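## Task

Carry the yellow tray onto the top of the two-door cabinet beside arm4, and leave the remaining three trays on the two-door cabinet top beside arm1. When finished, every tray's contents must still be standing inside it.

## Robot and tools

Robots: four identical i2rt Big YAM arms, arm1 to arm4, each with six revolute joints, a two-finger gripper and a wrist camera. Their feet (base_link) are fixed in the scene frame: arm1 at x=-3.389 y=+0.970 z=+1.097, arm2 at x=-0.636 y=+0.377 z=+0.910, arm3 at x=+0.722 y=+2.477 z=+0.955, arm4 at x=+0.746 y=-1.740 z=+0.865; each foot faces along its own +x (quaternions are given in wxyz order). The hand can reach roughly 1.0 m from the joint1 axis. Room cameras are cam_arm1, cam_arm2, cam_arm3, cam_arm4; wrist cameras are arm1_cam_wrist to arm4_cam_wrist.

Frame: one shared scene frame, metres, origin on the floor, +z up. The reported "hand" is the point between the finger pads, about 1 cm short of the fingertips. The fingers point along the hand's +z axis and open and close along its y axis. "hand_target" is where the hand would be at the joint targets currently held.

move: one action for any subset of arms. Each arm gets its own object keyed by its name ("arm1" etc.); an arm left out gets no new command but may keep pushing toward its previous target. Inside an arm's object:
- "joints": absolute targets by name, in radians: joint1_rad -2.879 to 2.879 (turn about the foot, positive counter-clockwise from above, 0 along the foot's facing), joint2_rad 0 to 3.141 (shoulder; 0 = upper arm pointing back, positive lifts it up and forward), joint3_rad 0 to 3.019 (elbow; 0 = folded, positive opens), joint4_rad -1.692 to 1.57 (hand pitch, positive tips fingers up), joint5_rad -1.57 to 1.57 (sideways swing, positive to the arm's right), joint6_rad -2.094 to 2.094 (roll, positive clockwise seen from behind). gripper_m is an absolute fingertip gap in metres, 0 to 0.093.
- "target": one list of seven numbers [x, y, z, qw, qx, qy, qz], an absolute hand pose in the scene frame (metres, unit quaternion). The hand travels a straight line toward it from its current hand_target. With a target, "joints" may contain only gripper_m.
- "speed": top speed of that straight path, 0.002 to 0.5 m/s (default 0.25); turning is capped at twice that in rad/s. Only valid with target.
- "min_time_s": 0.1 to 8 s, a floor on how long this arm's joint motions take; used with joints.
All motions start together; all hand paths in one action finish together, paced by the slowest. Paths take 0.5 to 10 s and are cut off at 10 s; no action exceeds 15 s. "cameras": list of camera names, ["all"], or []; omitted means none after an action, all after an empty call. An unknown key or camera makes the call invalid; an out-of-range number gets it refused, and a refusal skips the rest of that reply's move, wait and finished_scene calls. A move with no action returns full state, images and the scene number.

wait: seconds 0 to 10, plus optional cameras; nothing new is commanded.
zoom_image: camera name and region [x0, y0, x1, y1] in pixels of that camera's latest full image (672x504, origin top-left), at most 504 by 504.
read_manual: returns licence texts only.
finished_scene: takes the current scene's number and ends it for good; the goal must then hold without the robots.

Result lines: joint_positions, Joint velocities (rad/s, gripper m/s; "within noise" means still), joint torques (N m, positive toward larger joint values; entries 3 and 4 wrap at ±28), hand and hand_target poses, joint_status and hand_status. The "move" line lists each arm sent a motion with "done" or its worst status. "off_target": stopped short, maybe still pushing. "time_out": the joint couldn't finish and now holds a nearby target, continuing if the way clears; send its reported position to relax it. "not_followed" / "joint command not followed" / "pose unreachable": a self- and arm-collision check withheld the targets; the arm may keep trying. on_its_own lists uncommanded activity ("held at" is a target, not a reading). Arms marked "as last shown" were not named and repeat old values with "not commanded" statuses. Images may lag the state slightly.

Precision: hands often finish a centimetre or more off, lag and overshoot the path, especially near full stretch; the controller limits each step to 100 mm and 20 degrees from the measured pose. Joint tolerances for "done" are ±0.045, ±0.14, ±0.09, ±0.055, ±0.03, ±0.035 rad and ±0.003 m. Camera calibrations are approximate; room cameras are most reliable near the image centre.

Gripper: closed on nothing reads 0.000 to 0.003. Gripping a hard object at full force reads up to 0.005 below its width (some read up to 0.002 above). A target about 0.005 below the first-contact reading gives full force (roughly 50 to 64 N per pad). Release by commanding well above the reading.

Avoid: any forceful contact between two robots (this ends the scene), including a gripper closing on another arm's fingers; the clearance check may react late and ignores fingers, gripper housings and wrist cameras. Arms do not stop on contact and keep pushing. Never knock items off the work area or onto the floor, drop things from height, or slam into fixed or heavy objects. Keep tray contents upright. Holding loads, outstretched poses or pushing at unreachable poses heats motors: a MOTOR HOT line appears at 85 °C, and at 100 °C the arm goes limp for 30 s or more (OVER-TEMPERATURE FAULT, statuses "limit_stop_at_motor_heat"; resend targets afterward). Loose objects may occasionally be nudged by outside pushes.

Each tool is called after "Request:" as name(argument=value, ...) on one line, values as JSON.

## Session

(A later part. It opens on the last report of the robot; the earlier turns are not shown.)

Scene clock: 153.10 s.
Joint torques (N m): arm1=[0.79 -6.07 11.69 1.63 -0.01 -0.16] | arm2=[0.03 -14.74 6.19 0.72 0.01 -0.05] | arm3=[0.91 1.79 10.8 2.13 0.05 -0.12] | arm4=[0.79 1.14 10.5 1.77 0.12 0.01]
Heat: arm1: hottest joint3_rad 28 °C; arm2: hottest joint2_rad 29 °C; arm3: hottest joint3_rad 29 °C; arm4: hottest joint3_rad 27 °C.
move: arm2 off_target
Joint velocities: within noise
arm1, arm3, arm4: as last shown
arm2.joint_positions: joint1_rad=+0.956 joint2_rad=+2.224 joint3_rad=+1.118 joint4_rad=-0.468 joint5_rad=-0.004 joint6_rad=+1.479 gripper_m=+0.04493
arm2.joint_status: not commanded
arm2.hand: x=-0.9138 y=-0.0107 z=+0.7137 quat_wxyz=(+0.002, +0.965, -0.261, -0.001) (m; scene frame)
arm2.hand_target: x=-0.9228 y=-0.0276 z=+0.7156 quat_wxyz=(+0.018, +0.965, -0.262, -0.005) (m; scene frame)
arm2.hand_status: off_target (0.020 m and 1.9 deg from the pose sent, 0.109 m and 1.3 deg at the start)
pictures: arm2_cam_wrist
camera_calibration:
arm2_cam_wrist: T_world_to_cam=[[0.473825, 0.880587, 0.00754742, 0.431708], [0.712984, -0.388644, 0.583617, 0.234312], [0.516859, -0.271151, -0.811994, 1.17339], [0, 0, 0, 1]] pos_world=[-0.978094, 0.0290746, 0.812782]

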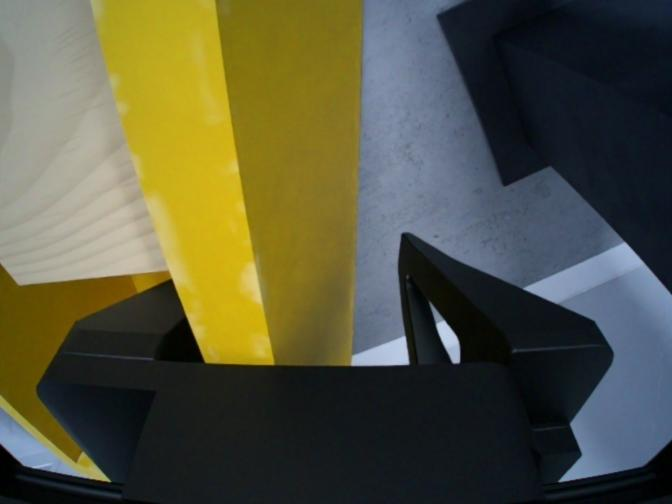

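Request:
move(arm2={"target":[-0.931,-0.042,0.715,0.0,0.9653,-0.2615,0.0],"speed":0.1})

Request:
move(arm2={"joints":{"gripper_m":0.004}}, cameras=["arm2_cam_wrist"])

Scene clock: 155.13 s.
Joint torques (N m): arm1=[0.79 -6.07 11.69 1.65 -0.01 -0.16] | arm2=[0.26 -14.74 6.83 -0.02 0.11 0] | arm3=[0.97 1.96 10.8 2.18 0.05 -0.11] | arm4=[0.79 1.08 10.48 1.77 0.12 0]
Heat: arm1: hottest joint3_rad 28 °C; arm2: hottest joint2_rad 29 °C; arm3: hottest joint3_rad 29 °C; arm4: hottest joint3_rad 28 °C.
move: arm2 off_target
Joint velocities: within noise
arm1, arm4: as last shown
arm2.joint_positions: joint1_rad=+0.958 joint2_rad=+2.249 joint3_rad=+1.198 joint4_rad=-0.538 joint5_rad=-0.004 joint6_rad=+1.479 gripper_m=+0.04494
arm2.joint_status: not commanded
arm2.hand: x=-0.9253 y=-0.0285 z=+0.7166 quat_wxyz=(-0.005, +0.965, -0.260, +0.002) (m; scene frame)
arm2.hand_target: x=-0.9307 y=-0.0417 z=+0.7153 quat_wxyz=(+0.000, +0.965, -0.261, +0.000) (m; scene frame)
arm2.hand_status: off_target (0.015 m and 0.7 deg from the pose sent, 0.036 m and 0.2 deg at the start)
arm3.joint_positions: joint1_rad=-0.869 joint2_rad=+0.639 joint3_rad=+1.368 joint4_rad=-1.495 joint5_rad=-0.125 joint6_rad=+0.677 gripper_m=+0.09396
arm3.joint_status: not commanded
arm3.hand: x=+0.9311 y=+2.4316 z=+1.4532 quat_wxyz=(-0.381, -0.410, -0.818, -0.131) (m; scene frame)
arm3.hand_target: x=+0.9299 y=+2.4320 z=+1.4659 quat_wxyz=(-0.395, -0.406, -0.813, -0.133) (m; scene frame)
arm3.hand_status: not commanded
pictures: none

Scene clock: 155.93 s.
Joint torques (N m): arm1=[0.79 -6.07 11.69 1.65 -0.01 -0.16] | arm2=[0.21 -16.5 6.5 0.28 0.09 -0.05] | arm3=[0.85 1.9 10.76 2.17 0.06 -0.12] | arm4=[0.79 1.14 10.48 1.78 0.12 0]
Heat: arm1: hottest joint3_rad 28 °C; arm2: hottest joint2_rad 29 °C; arm3: hottest joint3_rad 29 °C; arm4: hottest joint3_rad 28 °C.
move: arm2 off_target
Joint velocities: within noise
arm1.joint_positions: joint1_rad=+1.813 joint2_rad=+1.189 joint3_rad=+1.272 joint4_rad=-0.716 joint5_rad=+0.007 joint6_rad=+1.668 gripper_m=+0.04993
arm1.joint_status: not commanded
arm1.hand: x=-3.3378 y=+0.4546 z=+1.4974 quat_wxyz=(+0.457, +0.888, +0.001, +0.046) (m; scene frame)
arm1.hand_target: x=-3.3311 y=+0.4529 z=+1.4920 quat_wxyz=(+0.450, +0.892, +0.007, +0.048) (m; scene frame)
arm1.hand_status: not commanded
arm2.joint_positions: joint1_rad=+0.958 joint2_rad=+2.272 joint3_rad=+1.200 joint4_rad=-0.545 joint5_rad=-0.004 joint6_rad=+1.483 gripper_m=+0.01203
arm2.joint_status: gripper_m off_target (ended at +0.01206, target +0.00400)
arm2.hand: x=-0.9206 y=-0.0217 z=+0.7060 quat_wxyz=(-0.019, +0.965, -0.262, +0.007) (m; scene frame)
arm2.hand_target: x=-0.9308 y=-0.0416 z=+0.7153 quat_wxyz=(+0.000, +0.965, -0.262, +0.000) (m; scene frame)
arm2.hand_status: not commanded
arm3, arm4: as last shown
pictures: arm2_cam_wrist
camera_calibration:
arm2_cam_wrist: T_world_to_cam=[[0.475303, 0.87836, 0.0506982, 0.415473], [0.697434, -0.411274, 0.586889, 0.222336], [0.536351, -0.243592, -0.808078, 1.18344], [0, 0, 0, 1]] pos_world=[-0.987282, 0.0147835, 0.804765]

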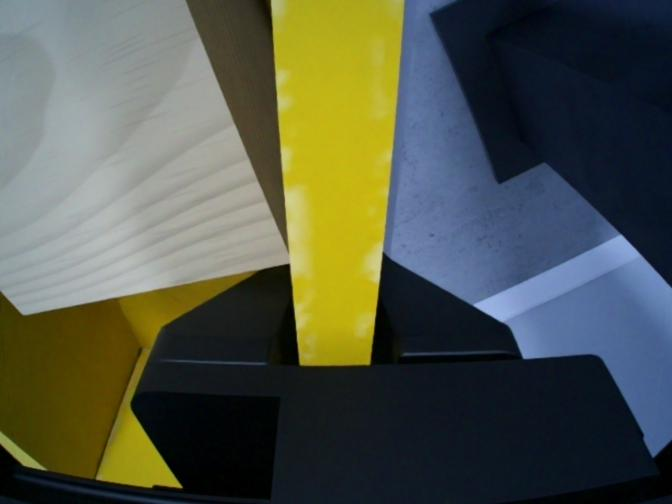

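Request:
move(arm2={"joints":{"gripper_m":0.045}}, cameras=["arm2_cam_wrist"])

Request:
move(arm2={"target":[-0.923,-0.027,0.85,0.0,0.9653,-0.2615,0],"speed":0.15}, cameras=["cam_arm2","arm2_cam_wrist"])

Request:
zoom_image(camera="cam_arm2", region=[280, 140, 430, 280])

Scene clock: 156.93 s.
Joint torques (N m): arm1=[0.79 -6.01 11.69 1.63 -0.01 -0.16] | arm2=[0.09 -16.44 6.42 0.27 0.11 -0.05] | arm3=[0.97 1.85 10.73 2.11 0.05 -0.11] | arm4=[0.85 1.14 10.5 1.77 0.12 0]
Heat: arm1: hottest joint3_rad 29 °C; arm2: hottest joint2_rad 29 °C; arm3: hottest joint3_rad 29 °C; arm4: hottest joint3_rad 28 °C.
move: arm2 done
Joint velocities: within noise
arm1, arm3, arm4: as last shown
arm2.joint_positions: joint1_rad=+0.959 joint2_rad=+2.272 joint3_rad=+1.201 joint4_rad=-0.545 joint5_rad=-0.004 joint6_rad=+1.483 gripper_m=+0.04486
arm2.joint_status: all done
arm2.hand: x=-0.9202 y=-0.0227 z=+0.7062 quat_wxyz=(-0.018, +0.965, -0.262, +0.007) (m; scene frame)
arm2.hand_target: x=-0.9307 y=-0.0418 z=+0.7153 quat_wxyz=(+0.000, +0.965, -0.261, +0.000) (m; scene frame)
arm2.hand_status: not commanded
pictures: arm2_cam_wrist
camera_calibration:
arm2_cam_wrist: T_world_to_cam=[[0.474292, 0.878976, 0.049488, 0.41617], [0.697905, -0.409661, 0.587458, 0.221644], [0.536634, -0.244088, -0.80774, 1.18313], [0, 0, 0, 1]] pos_world=[-0.986983, 0.0137851, 0.804864]

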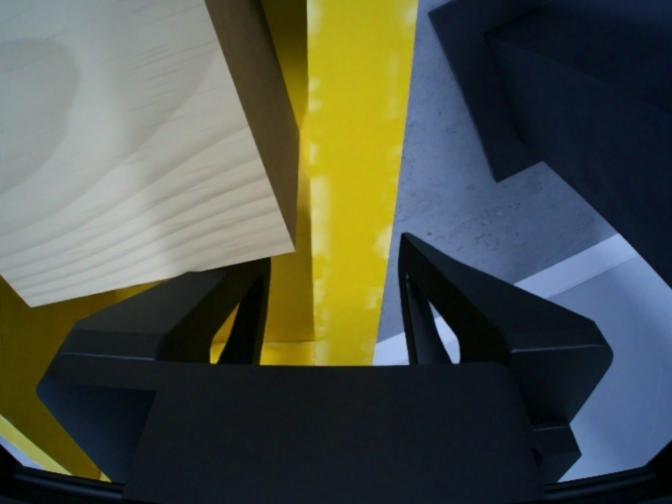

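Scene clock: 158.60 s.
Joint torques (N m): arm1=[0.79 -6.12 11.69 1.62 -0.01 -0.16] | arm2=[-0.38 -15.85 5.3 0.08 0.12 -0.11] | arm3=[0.97 1.85 10.78 2.13 0.04 -0.11] | arm4=[0.79 1.14 10.5 1.77 0.12 0]
Heat: arm1: hottest joint3_rad 29 °C; arm2: hottest joint2_rad 29 °C; arm3: hottest joint3_rad 29 °C; arm4: hottest joint3_rad 28 °C.
move: arm2 done
Joint velocities: within noise
arm1, arm3, arm4: as last shown
arm2.joint_positions: joint1_rad=+0.959 joint2_rad=+1.972 joint3_rad=+1.179 joint4_rad=-0.781 joint5_rad=-0.004 joint6_rad=+1.483 gripper_m=+0.04495
arm2.joint_status: not commanded
arm2.hand: x=-0.9248 y=-0.0302 z=+0.8459 quat_wxyz=(+0.002, +0.965, -0.262, -0.001) (m; scene frame)
arm2.hand_target: x=-0.9229 y=-0.0271 z=+0.8499 quat_wxyz=(+0.000, +0.965, -0.261, +0.000) (m; scene frame)
arm2.hand_status: done (0.005 m and 0.2 deg from the pose sent, 0.144 m and 2.2 deg at the start)
pictures: arm2_cam_wrist, cam_arm2
camera_calibration:
arm2_cam_wrist: T_world_to_cam=[[0.474888, 0.880014, 0.00749722, 0.454024], [0.712334, -0.389376, 0.583923, 0.156631], [0.51678, -0.271958, -0.811774, 1.28083], [0, 0, 0, 1]] pos_world=[-0.989092, 0.00977234, 0.944882]

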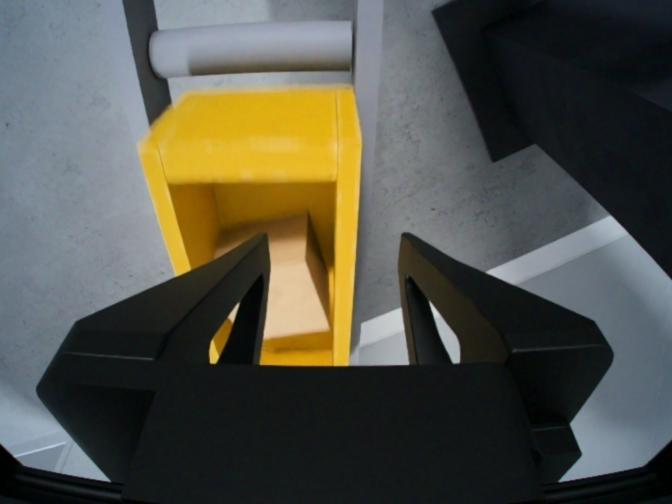

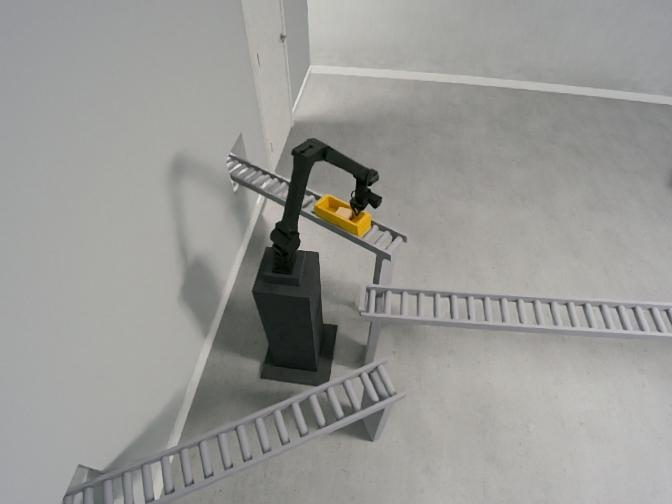

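Scaled by 3.360 from the camera's 672x504 image, which has a finer 960x720 frame.

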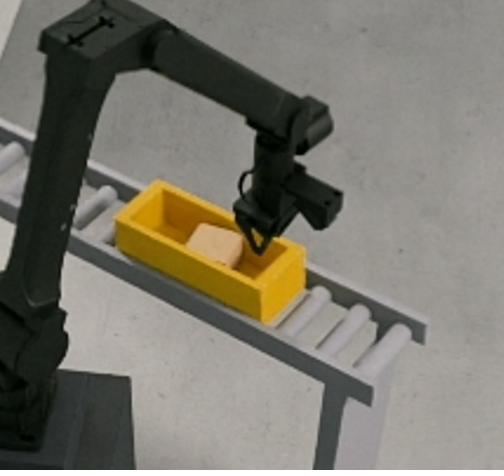

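Request:
move(arm2={"joints":{"joint2_rad":1.3},"min_time_s":2}, arm4={"joints":{"joint1_rad":1.54,"joint6_rad":1.5,"gripper_m":0.05},"min_time_s":2}, cameras=["cam_arm4"])

Request:
move(arm4={"target":[1.03,-1.25,0.92,0,0.267,0.964,0],"speed":0.3}, cameras=["cam_arm4","arm4_cam_wrist"])

Request:
zoom_image(camera="cam_arm4", region=[280, 280, 560, 450])

Scene clock: 163.37 s.
Joint torques (N m): arm1=[0.73 -6.07 11.69 1.63 -0.01 -0.16] | arm2=[-0.32 -9.7 9.02 1.21 0.11 -0.17] | arm3=[0.91 1.96 10.74 2.18 0.04 -0.12] | arm4=[0.79 1.2 10.43 1.72 0.16 0.14]
Heat: arm1: hottest joint3_rad 29 °C; arm2: hottest joint2_rad 29 °C; arm3: hottest joint3_rad 29 °C; arm4: hottest joint3_rad 28 °C.
move: arm2 done; arm4 done
Joint velocities: within noise
arm1, arm3: as last shown
arm2.joint_positions: joint1_rad=+0.959 joint2_rad=+1.303 joint3_rad=+1.173 joint4_rad=-0.783 joint5_rad=-0.004 joint6_rad=+1.483 gripper_m=+0.04495
arm2.joint_status: all done
arm2.hand: x=-0.9328 y=-0.0438 z=+1.1811 quat_wxyz=(+0.306, +0.913, -0.246, -0.112) (m; scene frame)
arm2.hand_target: x=-0.9318 y=-0.0419 z=+1.1808 quat_wxyz=(+0.303, +0.914, -0.246, -0.112) (m; scene frame)
arm2.hand_status: not commanded
arm4.joint_positions: joint1_rad=+1.524 joint2_rad=+0.648 joint3_rad=+1.318 joint4_rad=-1.473 joint5_rad=-0.002 joint6_rad=+1.489 gripper_m=+0.05009
arm4.joint_status: all done
arm4.hand: x=+0.8714 y=-1.5478 z=+1.3384 quat_wxyz=(-0.123, -0.229, -0.898, -0.357) (m; scene frame)
arm4.hand_target: x=+0.8680 y=-1.5466 z=+1.3480 quat_wxyz=(-0.122, -0.225, -0.894, -0.368) (m; scene frame)
arm4.hand_status: not commanded
pictures: cam_arm4

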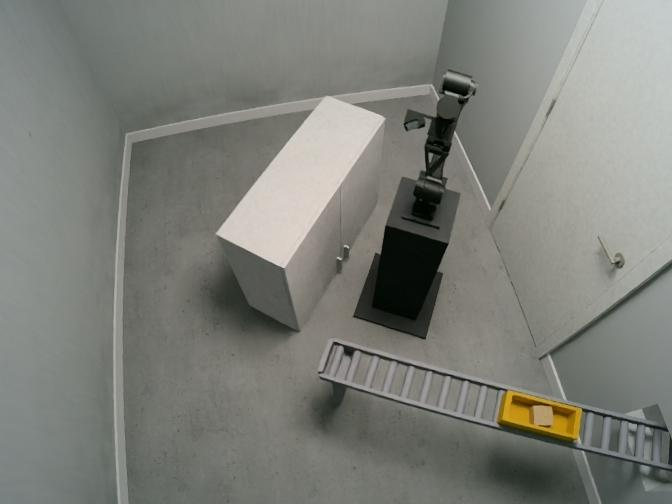

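Scene clock: 166.17 s.
Joint torques (N m): arm1=[0.73 -6.07 11.69 1.63 -0.01 -0.16] | arm2=[-0.32 -9.7 9.02 1.2 0.11 -0.17] | arm3=[0.91 1.9 10.78 2.14 0.05 -0.12] | arm4=[0.62 -15.97 11.95 -0.25 0.04 0.22]
Heat: arm1: hottest joint3_rad 29 °C; arm2: hottest joint2_rad 29 °C; arm3: hottest joint3_rad 29 °C; arm4: hottest joint3_rad 28 °C.
move: arm4 off_target
Joint velocities: within noise
arm1, arm2, arm3: as last shown
arm4.joint_positions: joint1_rad=+1.565 joint2_rad=+1.930 joint3_rad=+1.466 joint4_rad=-1.135 joint5_rad=+0.000 joint6_rad=+1.575 gripper_m=+0.05009
arm4.joint_status: not commanded
arm4.hand: x=+1.0306 y=-1.2664 z=+0.9108 quat_wxyz=(+0.002, -0.269, -0.963, +0.011) (m; scene frame)
arm4.hand_target: x=+1.0297 y=-1.2505 z=+0.9201 quat_wxyz=(+0.000, -0.267, -0.964, +0.000) (m; scene frame)
arm4.hand_status: off_target (0.019 m and 1.4 deg from the pose sent, 0.537 m and 44.3 deg at the start)
pictures: arm4_cam_wrist, cam_arm4
camera_calibration:
arm4_cam_wrist: T_world_to_cam=[[-0.521003, -0.85322, 0.0239212, -0.565906], [-0.683286, 0.433704, 0.587385, 0.721043], [-0.511543, 0.289684, -0.808954, 1.75628], [0, 0, 0, 1]] pos_world=[1.09625, -1.30433, 1.01075]

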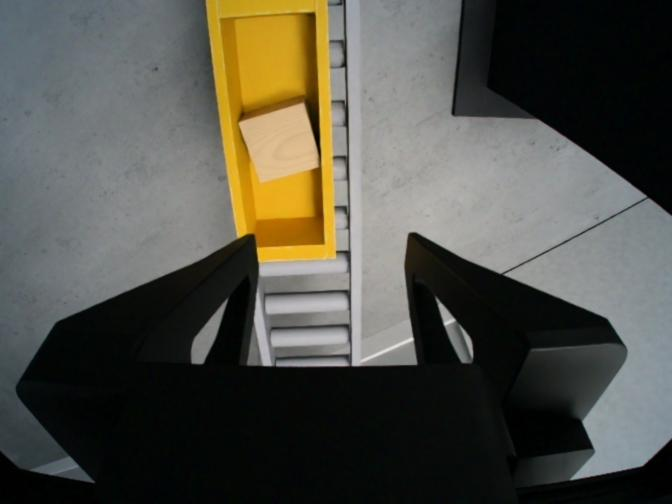

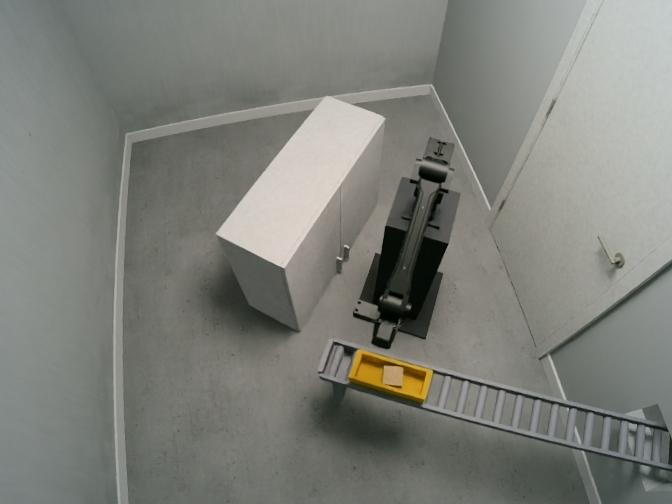

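Scaled by 1.800 from the camera's 672x504 image, which has a finer 960x720 frame.

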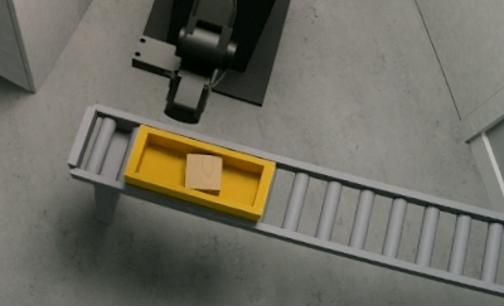

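Request:
move(arm4={"target":[1.045,-1.248,0.78,0,0.267,0.964,0],"speed":0.2}, cameras=["cam_arm4","arm4_cam_wrist"])

Request:
zoom_image(camera="cam_arm4", region=[280, 300, 480, 430])

Scene clock: 168.27 s.
Joint torques (N m): arm1=[0.79 -6.07 11.69 1.65 -0.01 -0.16] | arm2=[-0.32 -9.7 9.02 1.2 0.11 -0.17] | arm3=[0.91 1.9 10.71 2.14 0.03 -0.12] | arm4=[-1.32 -17.32 8.29 0.55 0.06 0.02]
Heat: arm1: hottest joint3_rad 29 °C; arm2: hottest joint2_rad 29 °C; arm3: hottest joint3_rad 29 °C; arm4: hottest joint3_rad 28 °C.
move: arm4 done
Joint velocities: within noise
arm1, arm2, arm3: as last shown
arm4.joint_positions: joint1_rad=+1.565 joint2_rad=+2.144 joint3_rad=+1.432 joint4_rad=-0.874 joint5_rad=+0.000 joint6_rad=+1.574 gripper_m=+0.05009
arm4.joint_status: not commanded
arm4.hand: x=+1.0399 y=-1.2514 z=+0.7832 quat_wxyz=(+0.000, -0.269, -0.963, +0.005) (m; scene frame)
arm4.hand_target: x=+1.0450 y=-1.2482 z=+0.7801 quat_wxyz=(+0.000, -0.267, -0.964, +0.000) (m; scene frame)
arm4.hand_status: done (0.007 m and 0.6 deg from the pose sent, 0.133 m and 1.3 deg at the start)
pictures: arm4_cam_wrist, cam_arm4
camera_calibration:
arm4_cam_wrist: T_world_to_cam=[[-0.520172, -0.854006, 0.00973982, -0.535932], [-0.688054, 0.425792, 0.587608, 0.790706], [-0.505968, 0.298956, -0.809087, 1.65934], [0, 0, 0, 1]] pos_world=[1.10485, -1.29044, 0.883147]

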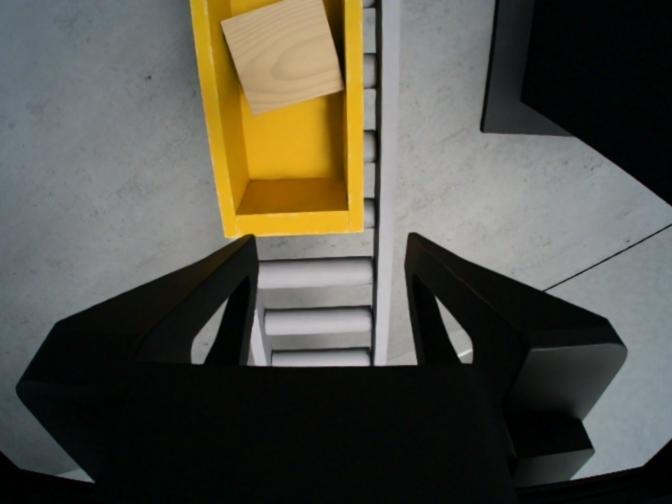

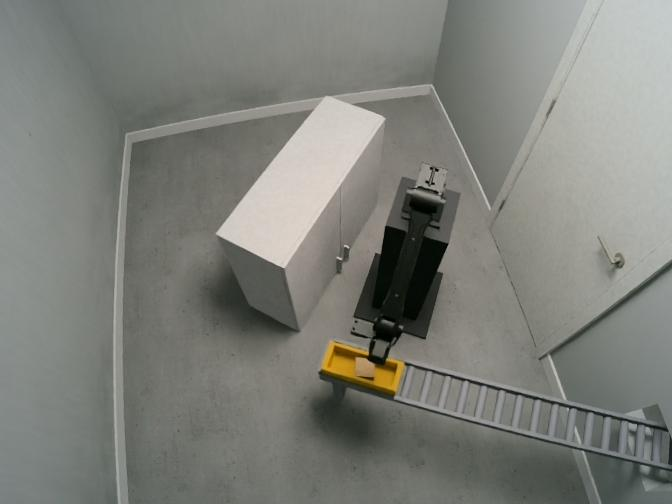

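Scaled by 2.520 from the camera's 672x504 image, which has a finer 960x720 frame.

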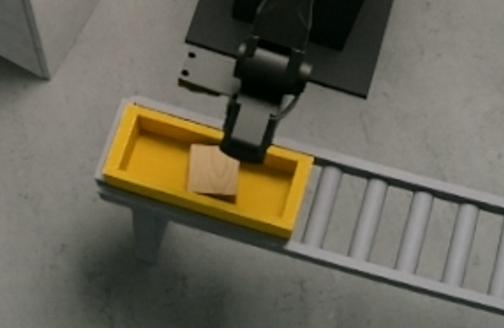

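Request:
move(arm4={"target":[1.008,-1.252,0.655,0,0.267,0.964,0],"speed":0.15}, cameras=["arm4_cam_wrist"])

Scene clock: 170.63 s.
Joint torques (N m): arm1=[0.79 -6.12 11.69 1.63 -0.01 -0.16] | arm2=[-0.26 -9.7 9.02 1.2 0.1 -0.17] | arm3=[0.73 1.96 10.77 2.14 0.04 -0.12] | arm4=[0.32 -17.2 6.01 0.58 0.06 0.22]
Heat: arm1: hottest joint3_rad 29 °C; arm2: hottest joint2_rad 29 °C; arm3: hottest joint3_rad 29 °C; arm4: hottest joint3_rad 28 °C.
move: arm4 off_target
Joint velocities: within noise
arm1, arm2, arm3: as last shown
arm4.joint_positions: joint1_rad=+1.601 joint2_rad=+2.341 joint3_rad=+1.382 joint4_rad=-0.616 joint5_rad=+0.000 joint6_rad=+1.609 gripper_m=+0.05009
arm4.joint_status: not commanded
arm4.hand: x=+1.0142 y=-1.2551 z=+0.6630 quat_wxyz=(-0.001, -0.268, -0.963, -0.001) (m; scene frame)
arm4.hand_target: x=+1.0081 y=-1.2523 z=+0.6551 quat_wxyz=(+0.000, -0.267, -0.964, +0.000) (m; scene frame)
arm4.hand_status: off_target (0.011 m and 0.2 deg from the pose sent, 0.132 m and 0.6 deg at the start)
pictures: arm4_cam_wrist
camera_calibration:
arm4_cam_wrist: T_world_to_cam=[[-0.518216, -0.855248, -0.00168975, -0.547324], [-0.692353, 0.418352, 0.587902, 0.840051], [-0.502096, 0.30583, -0.80893, 1.55481], [0, 0, 0, 1]] pos_world=[1.07864, -1.29504, 0.76294]

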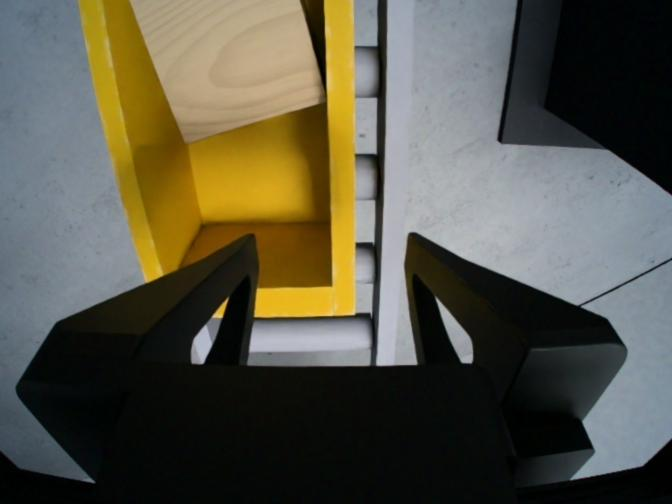

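Request:
move(arm4={"target":[1.005,-1.257,0.56,0,0.267,0.964,0],"speed":0.15}, cameras=["arm4_cam_wrist"])

Scene clock: 172.47 s.
Joint torques (N m): arm1=[0.79 -6.07 11.69 1.63 -0.01 -0.16] | arm2=[-0.26 -9.7 9.02 1.2 0.11 -0.17] | arm3=[0.91 1.9 10.73 2.14 0.04 -0.11] | arm4=[0.38 -17.38 6.22 0.49 0.05 0.22]
Heat: arm1: hottest joint3_rad 29 °C; arm2: hottest joint2_rad 28 °C; arm3: hottest joint3_rad 29 °C; arm4: hottest joint3_rad 27 °C.
move: arm4 off_target
Joint velocities: within noise
arm1, arm2: as last shown
arm3.joint_positions: joint1_rad=-0.869 joint2_rad=+0.639 joint3_rad=+1.368 joint4_rad=-1.495 joint5_rad=-0.125 joint6_rad=+0.677 gripper_m=+0.09396
arm3.joint_status: not commanded
arm3.hand: x=+0.9311 y=+2.4316 z=+1.4532 quat_wxyz=(-0.381, -0.410, -0.818, -0.131) (m; scene frame)
arm3.hand_target: x=+0.9299 y=+2.4320 z=+1.4659 quat_wxyz=(-0.395, -0.406, -0.813, -0.133) (m; scene frame)
arm3.hand_status: not commanded
arm4.joint_positions: joint1_rad=+1.601 joint2_rad=+2.548 joint3_rad=+1.436 joint4_rad=-0.480 joint5_rad=+0.000 joint6_rad=+1.610 gripper_m=+0.05009
arm4.joint_status: not commanded
arm4.hand: x=+1.0074 y=-1.2678 z=+0.5643 quat_wxyz=(+0.001, -0.268, -0.963, +0.007) (m; scene frame)
arm4.hand_target: x=+1.0050 y=-1.2572 z=+0.5602 quat_wxyz=(+0.000, -0.267, -0.964, +0.000) (m; scene frame)
arm4.hand_status: off_target (0.012 m and 0.8 deg from the pose sent, 0.104 m and 0.2 deg at the start)
pictures: arm4_cam_wrist
camera_calibration:
arm4_cam_wrist: T_world_to_cam=[[-0.519109, -0.854574, 0.0151431, -0.569595], [-0.687111, 0.427791, 0.587259, 0.90578], [-0.508334, 0.294446, -0.809258, 1.46746], [0, 0, 0, 1]] pos_world=[1.07265, -1.30633, 0.66425]

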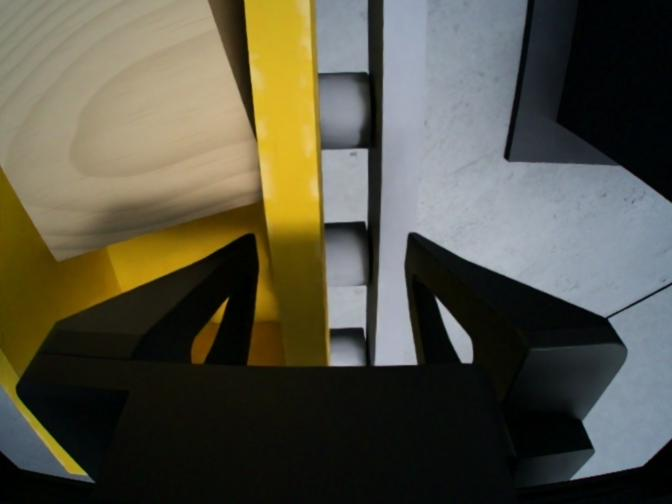

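Request:
move(arm4={"target":[1.0105,-1.246,0.522,0,0.267,0.964,0],"speed":0.1,"joints":{"gripper_m":0.036}}, cameras=["arm4_cam_wrist"])

Scene clock: 174.03 s.
Joint torques (N m): arm1=[0.73 -6.07 11.69 1.63 -0.01 -0.16] | arm2=[-0.26 -9.7 9.02 1.18 0.11 -0.17] | arm3=[0.79 1.85 10.77 2.17 0.05 -0.12] | arm4=[0.09 -17.32 6.67 0.36 0.15 0.22]
Heat: arm1: hottest joint3_rad 29 °C; arm2: hottest joint2_rad 28 °C; arm3: hottest joint3_rad 29 °C; arm4: hottest joint3_rad 27 °C.
move: arm4 off_target
Joint velocities: within noise
arm1.joint_positions: joint1_rad=+1.813 joint2_rad=+1.189 joint3_rad=+1.272 joint4_rad=-0.716 joint5_rad=+0.007 joint6_rad=+1.668 gripper_m=+0.04993
arm1.joint_status: not commanded
arm1.hand: x=-3.3378 y=+0.4546 z=+1.4974 quat_wxyz=(+0.457, +0.888, +0.001, +0.046) (m; scene frame)
arm1.hand_target: x=-3.3311 y=+0.4529 z=+1.4920 quat_wxyz=(+0.450, +0.892, +0.007, +0.048) (m; scene frame)
arm1.hand_status: not commanded
arm2, arm3: as last shown
arm4.joint_positions: joint1_rad=+1.605 joint2_rad=+2.640 joint3_rad=+1.531 joint4_rad=-0.472 joint5_rad=-0.003 joint6_rad=+1.610 gripper_m=+0.03609
arm4.joint_status: all done
arm4.hand: x=+1.0129 y=-1.2526 z=+0.5313 quat_wxyz=(+0.001, -0.267, -0.964, +0.002) (m; scene frame)
arm4.hand_target: x=+1.0104 y=-1.2462 z=+0.5224 quat_wxyz=(+0.000, -0.267, -0.964, +0.000) (m; scene frame)
arm4.hand_status: off_target (0.012 m and 0.3 deg from the pose sent, 0.048 m and 0.8 deg at the start)
pictures: arm4_cam_wrist
camera_calibration:
arm4_cam_wrist: T_world_to_cam=[[-0.516225, -0.856434, 0.00568066, -0.553447], [-0.689904, 0.419759, 0.589776, 0.913836], [-0.507489, 0.300538, -0.807547, 1.44494], [0, 0, 0, 1]] pos_world=[1.07805, -1.29184, 0.631045]

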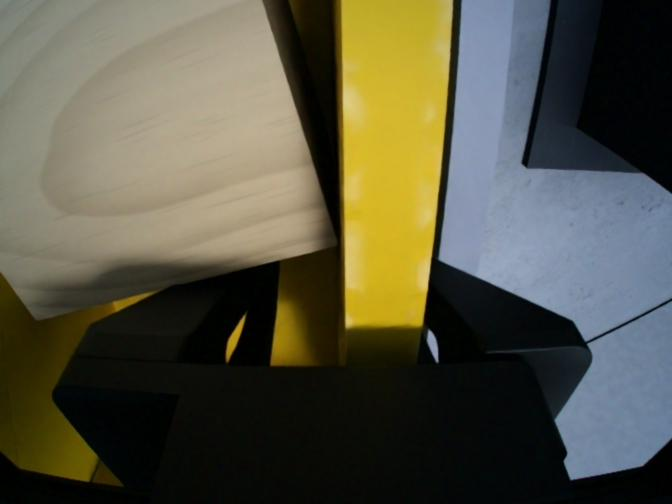

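Request:
move(arm4={"target":[1.042,-1.270,0.517,0,0.267,0.964,0],"speed":0.06}, cameras=["arm4_cam_wrist","cam_arm4"])

Request:
zoom_image(camera="cam_arm4", region=[280, 300, 480, 430])

Scene clock: 175.67 s.
Joint torques (N m): arm1=[0.79 -6.12 11.69 1.63 -0.01 -0.16] | arm2=[-0.26 -9.76 9.02 1.2 0.11 -0.17] | arm3=[0.97 1.9 10.78 2.15 0.05 -0.13] | arm4=[-2.08 -17.2 5.64 0.58 0.17 0.01]
Heat: arm1: hottest joint3_rad 29 °C; arm2: hottest joint2_rad 28 °C; arm3: hottest joint3_rad 29 °C; arm4: hottest joint3_rad 27 °C.
move: arm4 off_target
Joint velocities: within noise
arm1, arm2, arm3: as last shown
arm4.joint_positions: joint1_rad=+1.560 joint2_rad=+2.646 joint3_rad=+1.531 joint4_rad=-0.460 joint5_rad=-0.003 joint6_rad=+1.560 gripper_m=+0.03609
arm4.joint_status: not commanded
arm4.hand: x=+1.0347 y=-1.2647 z=+0.5285 quat_wxyz=(+0.000, -0.264, -0.965, -0.001) (m; scene frame)
arm4.hand_target: x=+1.0416 y=-1.2702 z=+0.5174 quat_wxyz=(+0.000, -0.267, -0.964, +0.000) (m; scene frame)
arm4.hand_status: off_target (0.015 m and 0.4 deg from the pose sent, 0.037 m and 0.3 deg at the start)
pictures: arm4_cam_wrist, cam_arm4
camera_calibration:
arm4_cam_wrist: T_world_to_cam=[[-0.511625, -0.859209, -0.000559022, -0.557473], [-0.693811, 0.412753, 0.590137, 0.930629], [-0.50682, 0.302317, -0.807303, 1.45887], [0, 0, 0, 1]] pos_world=[1.09985, -1.30415, 0.628242]

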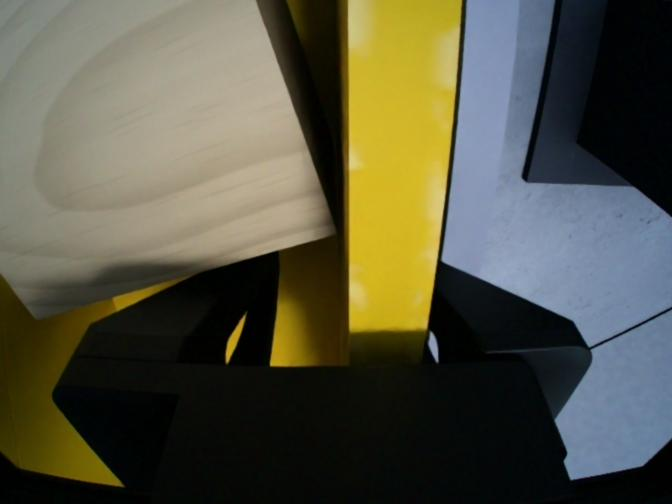

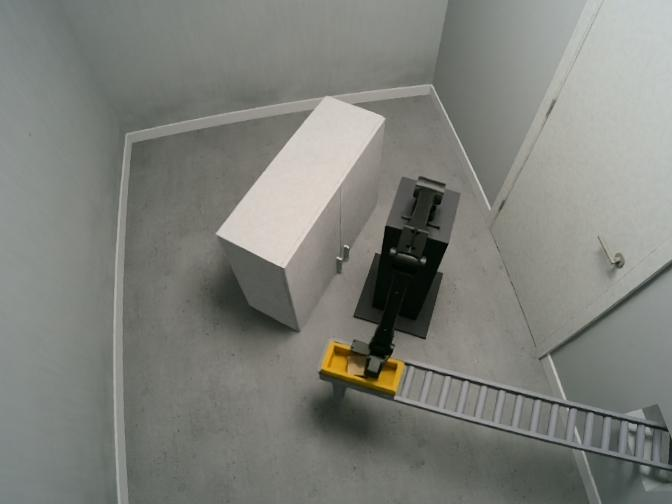

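Scaled by 2.520 from the camera's 672x504 image, which has a finer 960x720 frame.

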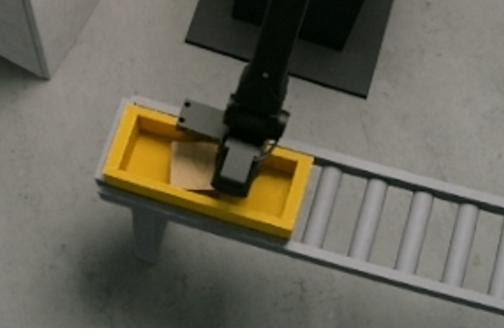

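Request:
move(arm4={"joints":{"gripper_m":0.004}})

Request:
move(arm4={"target":[1.03,-1.268,0.64,0,0.267,0.964,0],"speed":0.1}, cameras=["arm4_cam_wrist","cam_arm4"])

Scene clock: 177.73 s.
Joint torques (N m): arm1=[0.79 -6.07 11.69 1.65 -0.01 -0.16] | arm2=[-0.32 -9.7 9.01 1.21 0.11 -0.17] | arm3=[0.79 1.79 10.77 2.21 0.05 -0.12] | arm4=[-2.26 -17.26 5.97 0.99 0.3 0.19]
Heat: arm1: hottest joint3_rad 29 °C; arm2: hottest joint2_rad 28 °C; arm3: hottest joint3_rad 29 °C; arm4: hottest joint3_rad 27 °C.
move: arm4 off_target
Joint velocities: within noise
arm1, arm2, arm3: as last shown
arm4.joint_positions: joint1_rad=+1.560 joint2_rad=+2.648 joint3_rad=+1.526 joint4_rad=-0.470 joint5_rad=-0.006 joint6_rad=+1.543 gripper_m=+0.01123
arm4.joint_status: gripper_m off_target (ended at +0.01126, target +0.00400)
arm4.hand: x=+1.0310 y=-1.2697 z=+0.5266 quat_wxyz=(+0.004, -0.256, -0.967, +0.007) (m; scene frame)
arm4.hand_target: x=+1.0417 y=-1.2701 z=+0.5174 quat_wxyz=(+0.000, -0.267, -0.964, +0.000) (m; scene frame)
arm4.hand_status: not commanded
pictures: none

Scene clock: 179.60 s.
Joint torques (N m): arm1=[0.79 -6.07 11.69 1.65 -0.01 -0.16] | arm2=[-0.26 -9.7 9.02 1.2 0.11 -0.17] | arm3=[0.97 1.9 10.78 2.11 0.05 -0.12] | arm4=[-0.5 -20.89 5.44 -0.13 0.3 0.24]
Heat: arm1: hottest joint3_rad 29 °C; arm2: hottest joint3_rad 29 °C; arm3: hottest joint3_rad 29 °C; arm4: hottest joint3_rad 27 °C.
move: arm4 off_target
Joint velocities: within noise
arm1, arm3: as last shown
arm2.joint_positions: joint1_rad=+0.959 joint2_rad=+1.303 joint3_rad=+1.173 joint4_rad=-0.783 joint5_rad=-0.004 joint6_rad=+1.483 gripper_m=+0.04495
arm2.joint_status: not commanded
arm2.hand: x=-0.9328 y=-0.0438 z=+1.1811 quat_wxyz=(+0.306, +0.913, -0.246, -0.112) (m; scene frame)
arm2.hand_target: x=-0.9318 y=-0.0419 z=+1.1808 quat_wxyz=(+0.303, +0.914, -0.246, -0.112) (m; scene frame)
arm2.hand_status: not commanded
arm4.joint_positions: joint1_rad=+1.560 joint2_rad=+2.424 joint3_rad=+1.381 joint4_rad=-0.574 joint5_rad=-0.007 joint6_rad=+1.559 gripper_m=+0.01118
arm4.joint_status: not commanded
arm4.hand: x=+1.0228 y=-1.2827 z=+0.6193 quat_wxyz=(+0.008, -0.264, -0.964, +0.018) (m; scene frame)
arm4.hand_target: x=+1.0297 y=-1.2682 z=+0.6398 quat_wxyz=(+0.000, -0.267, -0.964, +0.000) (m; scene frame)
arm4.hand_status: off_target (0.026 m and 2.3 deg from the pose sent, 0.114 m and 1.6 deg at the start)
pictures: arm4_cam_wrist, cam_arm4
camera_calibration:
arm4_cam_wrist: T_world_to_cam=[[-0.510345, -0.859047, 0.0398326, -0.605099], [-0.67984, 0.431381, 0.593067, 0.883973], [-0.526655, 0.275589, -0.804167, 1.51563], [0, 0, 0, 1]] pos_world=[1.09036, -1.31883, 0.718666]

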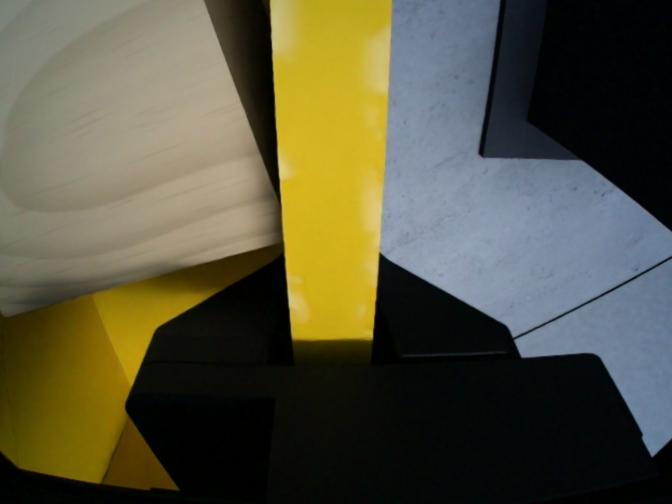

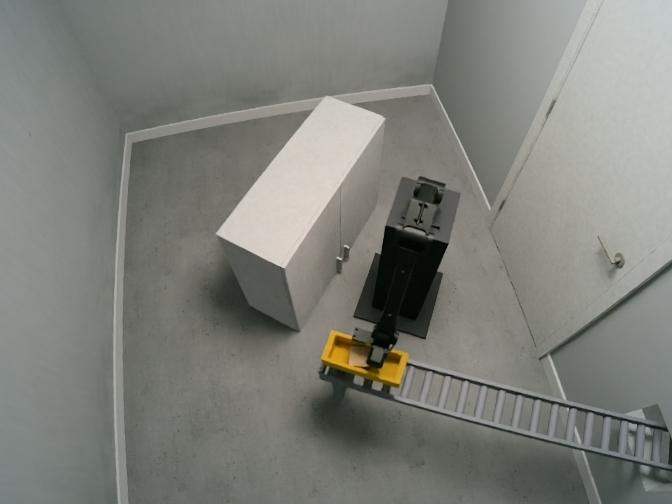

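Request:
move(arm4={"target":[0.985,-1.34,1.0,0,0.267,0.964,0],"speed":0.2})

Request:
move(arm4={"joints":{"joint1_rad":-0.05,"joint6_rad":1.68},"min_time_s":4}, cameras=["arm4_cam_wrist","cam_arm4"])

Request:
zoom_image(camera="cam_arm4", region=[200, 60, 460, 300])

Scene clock: 182.97 s.
Joint torques (N m): arm1=[0.73 -6.12 11.69 1.63 -0.01 -0.16] | arm2=[-0.26 -9.7 9.01 1.21 0.11 -0.17] | arm3=[0.85 1.9 10.8 2.15 0.04 -0.12] | arm4=[-0.21 -14.27 14.08 -0.23 0.28 0.24]
Heat: arm1: hottest joint3_rad 29 °C; arm2: hottest joint3_rad 29 °C; arm3: hottest joint3_rad 29 °C; arm4: hottest joint3_rad 27 °C.
move: arm4 off_target
Joint velocities: within noise
arm1, arm2, arm3: as last shown
arm4.joint_positions: joint1_rad=+1.560 joint2_rad=+1.637 joint3_rad=+1.217 joint4_rad=-1.236 joint5_rad=-0.007 joint6_rad=+1.560 gripper_m=+0.01118
arm4.joint_status: not commanded
arm4.hand: x=+0.9741 y=-1.3619 z=+0.9690 quat_wxyz=(+0.013, -0.264, -0.964, +0.037) (m; scene frame)
arm4.hand_target: x=+0.9839 y=-1.3415 z=+1.0003 quat_wxyz=(+0.000, -0.267, -0.964, +0.000) (m; scene frame)
arm4.hand_status: off_target (0.040 m and 4.5 deg from the pose sent, 0.387 m and 2.3 deg at the start)
pictures: none

Scene clock: 187.43 s.
Joint torques (N m): arm1=[0.79 -6.07 11.67 1.63 -0.01 -0.16] | arm2=[-0.32 -9.7 9.02 1.2 0.11 -0.17] | arm3=[0.85 1.85 10.74 2.13 0.05 -0.13] | arm4=[-1.32 -14.21 14.04 -0.27 0.3 0.24]
Heat: arm1: hottest joint3_rad 29 °C; arm2: hottest joint3_rad 29 °C; arm3: hottest joint3_rad 29 °C; arm4: hottest joint3_rad 27 °C.
move: arm4 done
Joint velocities: within noise
arm1, arm2, arm3: as last shown
arm4.joint_positions: joint1_rad=-0.046 joint2_rad=+1.637 joint3_rad=+1.217 joint4_rad=-1.236 joint5_rad=-0.007 joint6_rad=+1.669 gripper_m=+0.01118
arm4.joint_status: all done
arm4.hand: x=+1.1155 y=-1.9820 z=+0.9670 quat_wxyz=(+0.039, -0.901, -0.431, +0.016) (m; scene frame)
arm4.hand_target: x=+1.1327 y=-1.9971 z=+0.9983 quat_wxyz=(+0.004, -0.906, -0.424, -0.003) (m; scene frame)
arm4.hand_status: not commanded
pictures: arm4_cam_wrist, cam_arm4
camera_calibration:
arm4_cam_wrist: T_world_to_cam=[[-0.773986, 0.627441, 0.0852253, 2.02402], [0.546231, 0.593525, 0.591066, -0.00188335], [0.320276, 0.50403, -0.802108, 1.54278], [0, 0, 0, 1]] pos_world=[1.07348, -2.04644, 1.06609]

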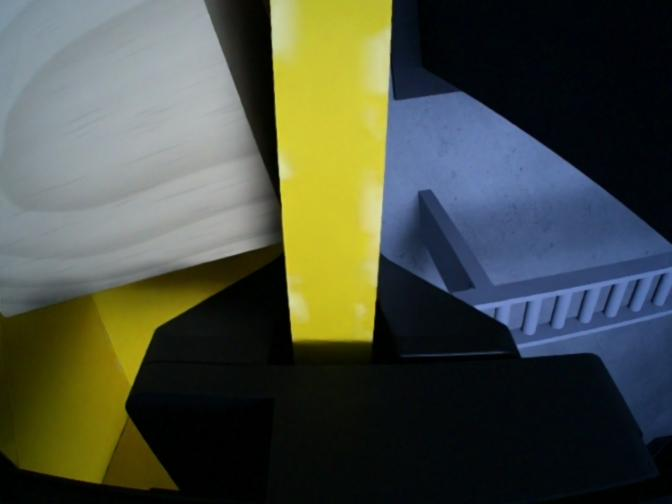

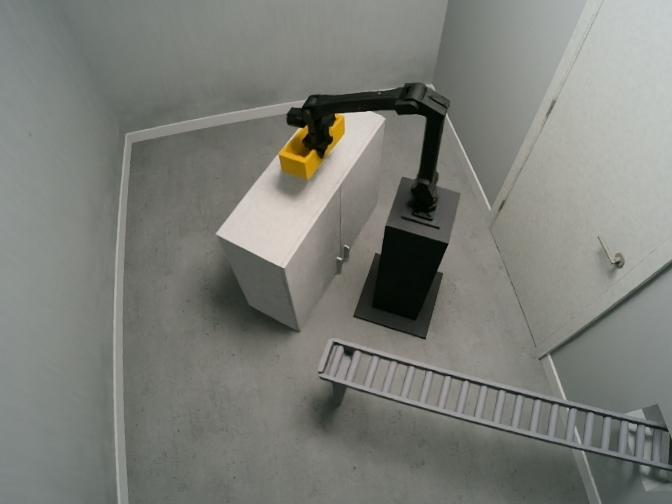

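Scaled by 1.938 from the camera's 672x504 image, which has a finer 960x720 frame.

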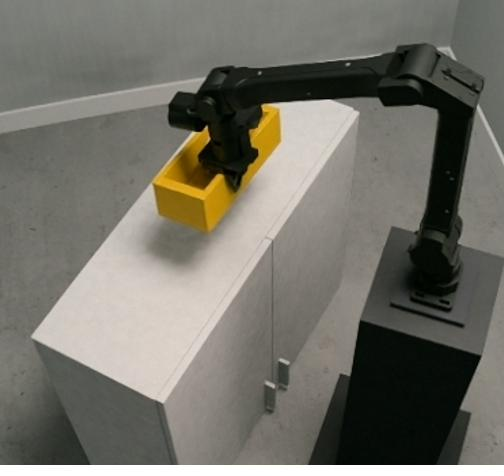

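Request:
move(arm4={"target":[1.135,-1.995,0.87,-0.03,-0.902,-0.43,-0.016],"speed":0.15})

Request:
move(arm4={"target":[1.135,-1.995,0.83,-0.03,-0.902,-0.43,-0.016],"speed":0.08}, cameras=["cam_arm4","arm4_cam_wrist"])

Request:
zoom_image(camera="cam_arm4", region=[240, 80, 400, 220])

Scene clock: 189.63 s.
Joint torques (N m): arm1=[0.79 -6.07 11.67 1.63 -0.01 -0.16] | arm2=[-0.32 -9.7 9.02 1.18 0.11 -0.17] | arm3=[0.85 1.79 10.76 2.17 0.04 -0.11] | arm4=[-0.09 -13.86 8.49 0.87 0.43 0.18]
Heat: arm1: hottest joint3_rad 29 °C; arm2: hottest joint3_rad 29 °C; arm3: hottest joint3_rad 29 °C; arm4: hottest joint3_rad 28 °C.
move: arm4 off_target
Joint velocities: within noise
arm1, arm2, arm3: as last shown
arm4.joint_positions: joint1_rad=-0.046 joint2_rad=+1.753 joint3_rad=+1.044 joint4_rad=-0.838 joint5_rad=+0.002 joint6_rad=+1.669 gripper_m=+0.01118
arm4.joint_status: not commanded
arm4.hand: x=+1.1243 y=-1.9890 z=+0.8600 quat_wxyz=(-0.010, -0.902, -0.431, -0.008) (m; scene frame)
arm4.hand_target: x=+1.1348 y=-1.9949 z=+0.8702 quat_wxyz=(-0.030, -0.902, -0.430, -0.016) (m; scene frame)
arm4.hand_status: off_target (0.016 m and 2.4 deg from the pose sent, 0.100 m and 8.7 deg at the start)
pictures: none

Scene clock: 190.87 s.
Joint torques (N m): arm1=[0.73 -6.07 11.67 1.65 -0.01 -0.16] | arm2=[-0.32 -9.7 9.01 1.2 0.11 -0.17] | arm3=[0.79 1.79 10.74 2.17 0.05 -0.12] | arm4=[-0.15 -14.21 7.76 0.9 0.42 0.17]
Heat: arm1: hottest joint3_rad 29 °C; arm2: hottest joint3_rad 29 °C; arm3: hottest joint3_rad 29 °C; arm4: hottest joint3_rad 27 °C.
move: arm4 off_target
Joint velocities: within noise
arm1, arm2: as last shown
arm3.joint_positions: joint1_rad=-0.869 joint2_rad=+0.639 joint3_rad=+1.368 joint4_rad=-1.495 joint5_rad=-0.125 joint6_rad=+0.677 gripper_m=+0.09396
arm3.joint_status: not commanded
arm3.hand: x=+0.9311 y=+2.4316 z=+1.4532 quat_wxyz=(-0.381, -0.410, -0.818, -0.131) (m; scene frame)
arm3.hand_target: x=+0.9299 y=+2.4320 z=+1.4659 quat_wxyz=(-0.395, -0.406, -0.813, -0.133) (m; scene frame)
arm3.hand_status: not commanded
arm4.joint_positions: joint1_rad=-0.046 joint2_rad=+1.827 joint3_rad=+1.016 joint4_rad=-0.735 joint5_rad=+0.002 joint6_rad=+1.669 gripper_m=+0.01118
arm4.joint_status: not commanded
arm4.hand: x=+1.1240 y=-1.9886 z=+0.8208 quat_wxyz=(-0.010, -0.902, -0.431, -0.009) (m; scene frame)
arm4.hand_target: x=+1.1349 y=-1.9949 z=+0.8302 quat_wxyz=(-0.030, -0.902, -0.430, -0.016) (m; scene frame)
arm4.hand_status: off_target (0.016 m and 2.4 deg from the pose sent, 0.032 m and 2.5 deg at the start)
pictures: arm4_cam_wrist, cam_arm4
camera_calibration:
arm4_cam_wrist: T_world_to_cam=[[-0.776313, 0.629841, -0.0252783, 2.14527], [0.494937, 0.633889, 0.594324, 0.21904], [0.390354, 0.44887, -0.803828, 1.23905], [0, 0, 0, 1]] pos_world=[1.07332, -2.0462, 0.920029]

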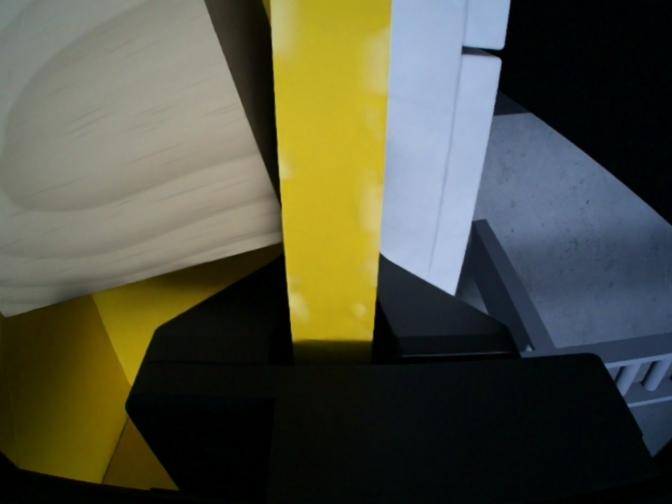

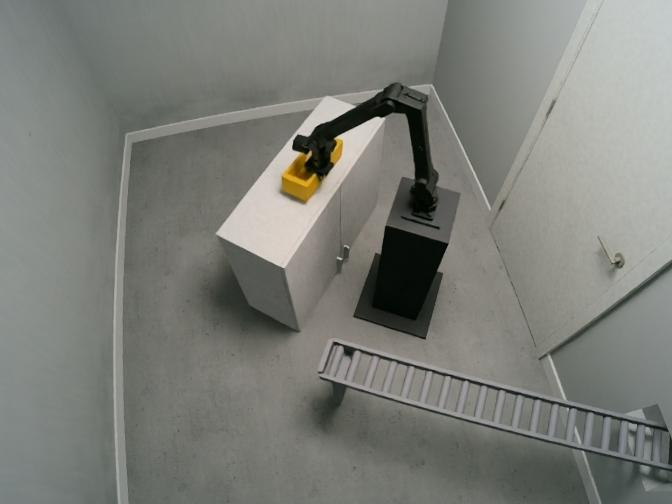

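Scaled by 3.150 from the camera's 672x504 image, which has a finer 960x720 frame.

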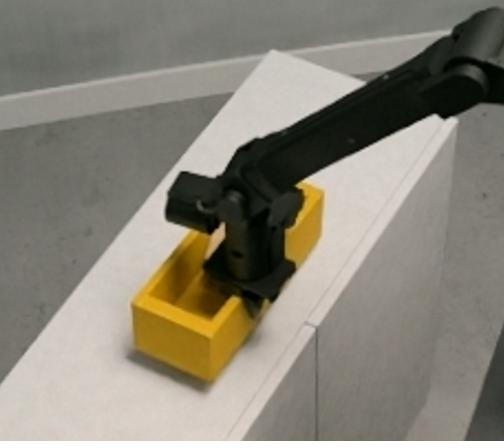

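Request:
move(arm4={"target":[1.135,-1.995,0.785,-0.025,-0.902,-0.43,-0.014],"speed":0.06})

Request:
move(arm4={"target":[1.135,-1.995,0.755,-0.022,-0.902,-0.43,-0.012],"speed":0.06}, cameras=["cam_arm4"])

Request:
zoom_image(camera="cam_arm4", region=[240, 80, 400, 220])

Scene clock: 192.63 s.
Joint torques (N m): arm1=[0.79 -6.07 11.69 1.63 -0.01 -0.16] | arm2=[-0.26 -9.7 9.01 1.21 0.11 -0.17] | arm3=[0.91 1.9 10.8 2.18 0.05 -0.12] | arm4=[-0.26 -12.86 6.61 1.17 0 0.13]
Heat: arm1: hottest joint3_rad 29 °C; arm2: hottest joint3_rad 29 °C; arm3: hottest joint3_rad 29 °C; arm4: hottest joint3_rad 27 °C.
move: arm4 done
Joint velocities: within noise
arm1.joint_positions: joint1_rad=+1.813 joint2_rad=+1.189 joint3_rad=+1.272 joint4_rad=-0.716 joint5_rad=+0.007 joint6_rad=+1.668 gripper_m=+0.04993
arm1.joint_status: not commanded
arm1.hand: x=-3.3378 y=+0.4546 z=+1.4974 quat_wxyz=(+0.457, +0.888, +0.001, +0.046) (m; scene frame)
arm1.hand_target: x=-3.3311 y=+0.4529 z=+1.4920 quat_wxyz=(+0.450, +0.892, +0.007, +0.048) (m; scene frame)
arm1.hand_status: not commanded
arm2, arm3: as last shown
arm4.joint_positions: joint1_rad=-0.046 joint2_rad=+1.900 joint3_rad=+1.012 joint4_rad=-0.641 joint5_rad=+0.011 joint6_rad=+1.672 gripper_m=+0.01118
arm4.joint_status: not commanded
arm4.hand: x=+1.1291 y=-1.9936 z=+0.7887 quat_wxyz=(-0.020, -0.903, -0.430, -0.009) (m; scene frame)
arm4.hand_target: x=+1.1348 y=-1.9949 z=+0.7851 quat_wxyz=(-0.025, -0.902, -0.430, -0.014) (m; scene frame)
arm4.hand_status: done (0.007 m and 0.9 deg from the pose sent, 0.038 m and 1.8 deg at the start)
pictures: none

Scene clock: 193.67 s.
Joint torques (N m): arm1=[0.79 -6.07 11.69 1.63 -0.01 -0.16] | arm2=[-0.32 -9.7 9.01 1.2 0.11 -0.18] | arm3=[0.97 1.9 10.78 2.1 0.05 -0.13] | arm4=[-0.26 -8.7 6.19 2.1 -0.08 0.11]
Heat: arm1: hottest joint3_rad 29 °C; arm2: hottest joint3_rad 30 °C; arm3: hottest joint3_rad 29 °C; arm4: hottest joint3_rad 27 °C.
move: arm4 off_target
Joint velocities: within noise
arm1, arm2, arm3: as last shown
arm4.joint_positions: joint1_rad=-0.046 joint2_rad=+1.903 joint3_rad=+1.012 joint4_rad=-0.599 joint5_rad=+0.014 joint6_rad=+1.673 gripper_m=+0.01118
arm4.joint_status: not commanded
arm4.hand: x=+1.1372 y=-1.9994 z=+0.7880 quat_wxyz=(-0.037, -0.902, -0.429, -0.018) (m; scene frame)
arm4.hand_target: x=+1.1331 y=-1.9939 z=+0.7571 quat_wxyz=(-0.022, -0.902, -0.430, -0.012) (m; scene frame)
arm4.hand_status: off_target (0.033 m and 1.9 deg from the pose sent, 0.034 m and 0.4 deg at the start)
pictures: cam_arm4

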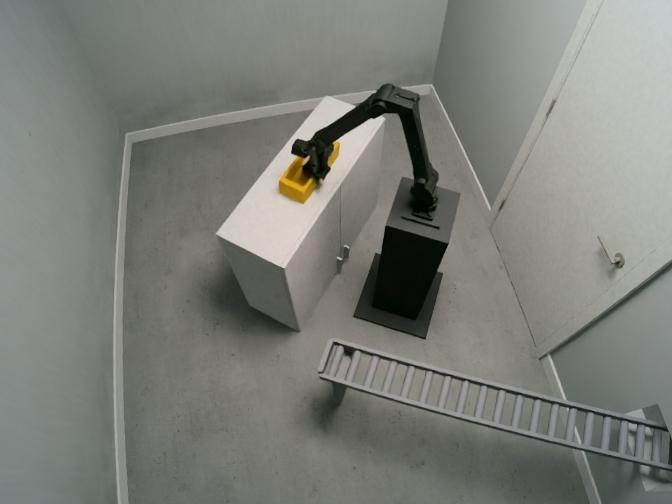

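Scaled by 3.150 from the camera's 672x504 image, which has a finer 960x720 frame.

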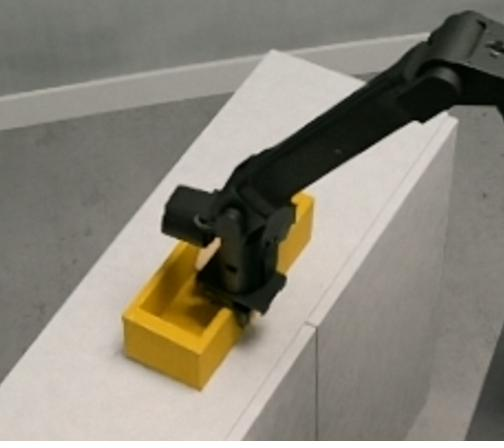

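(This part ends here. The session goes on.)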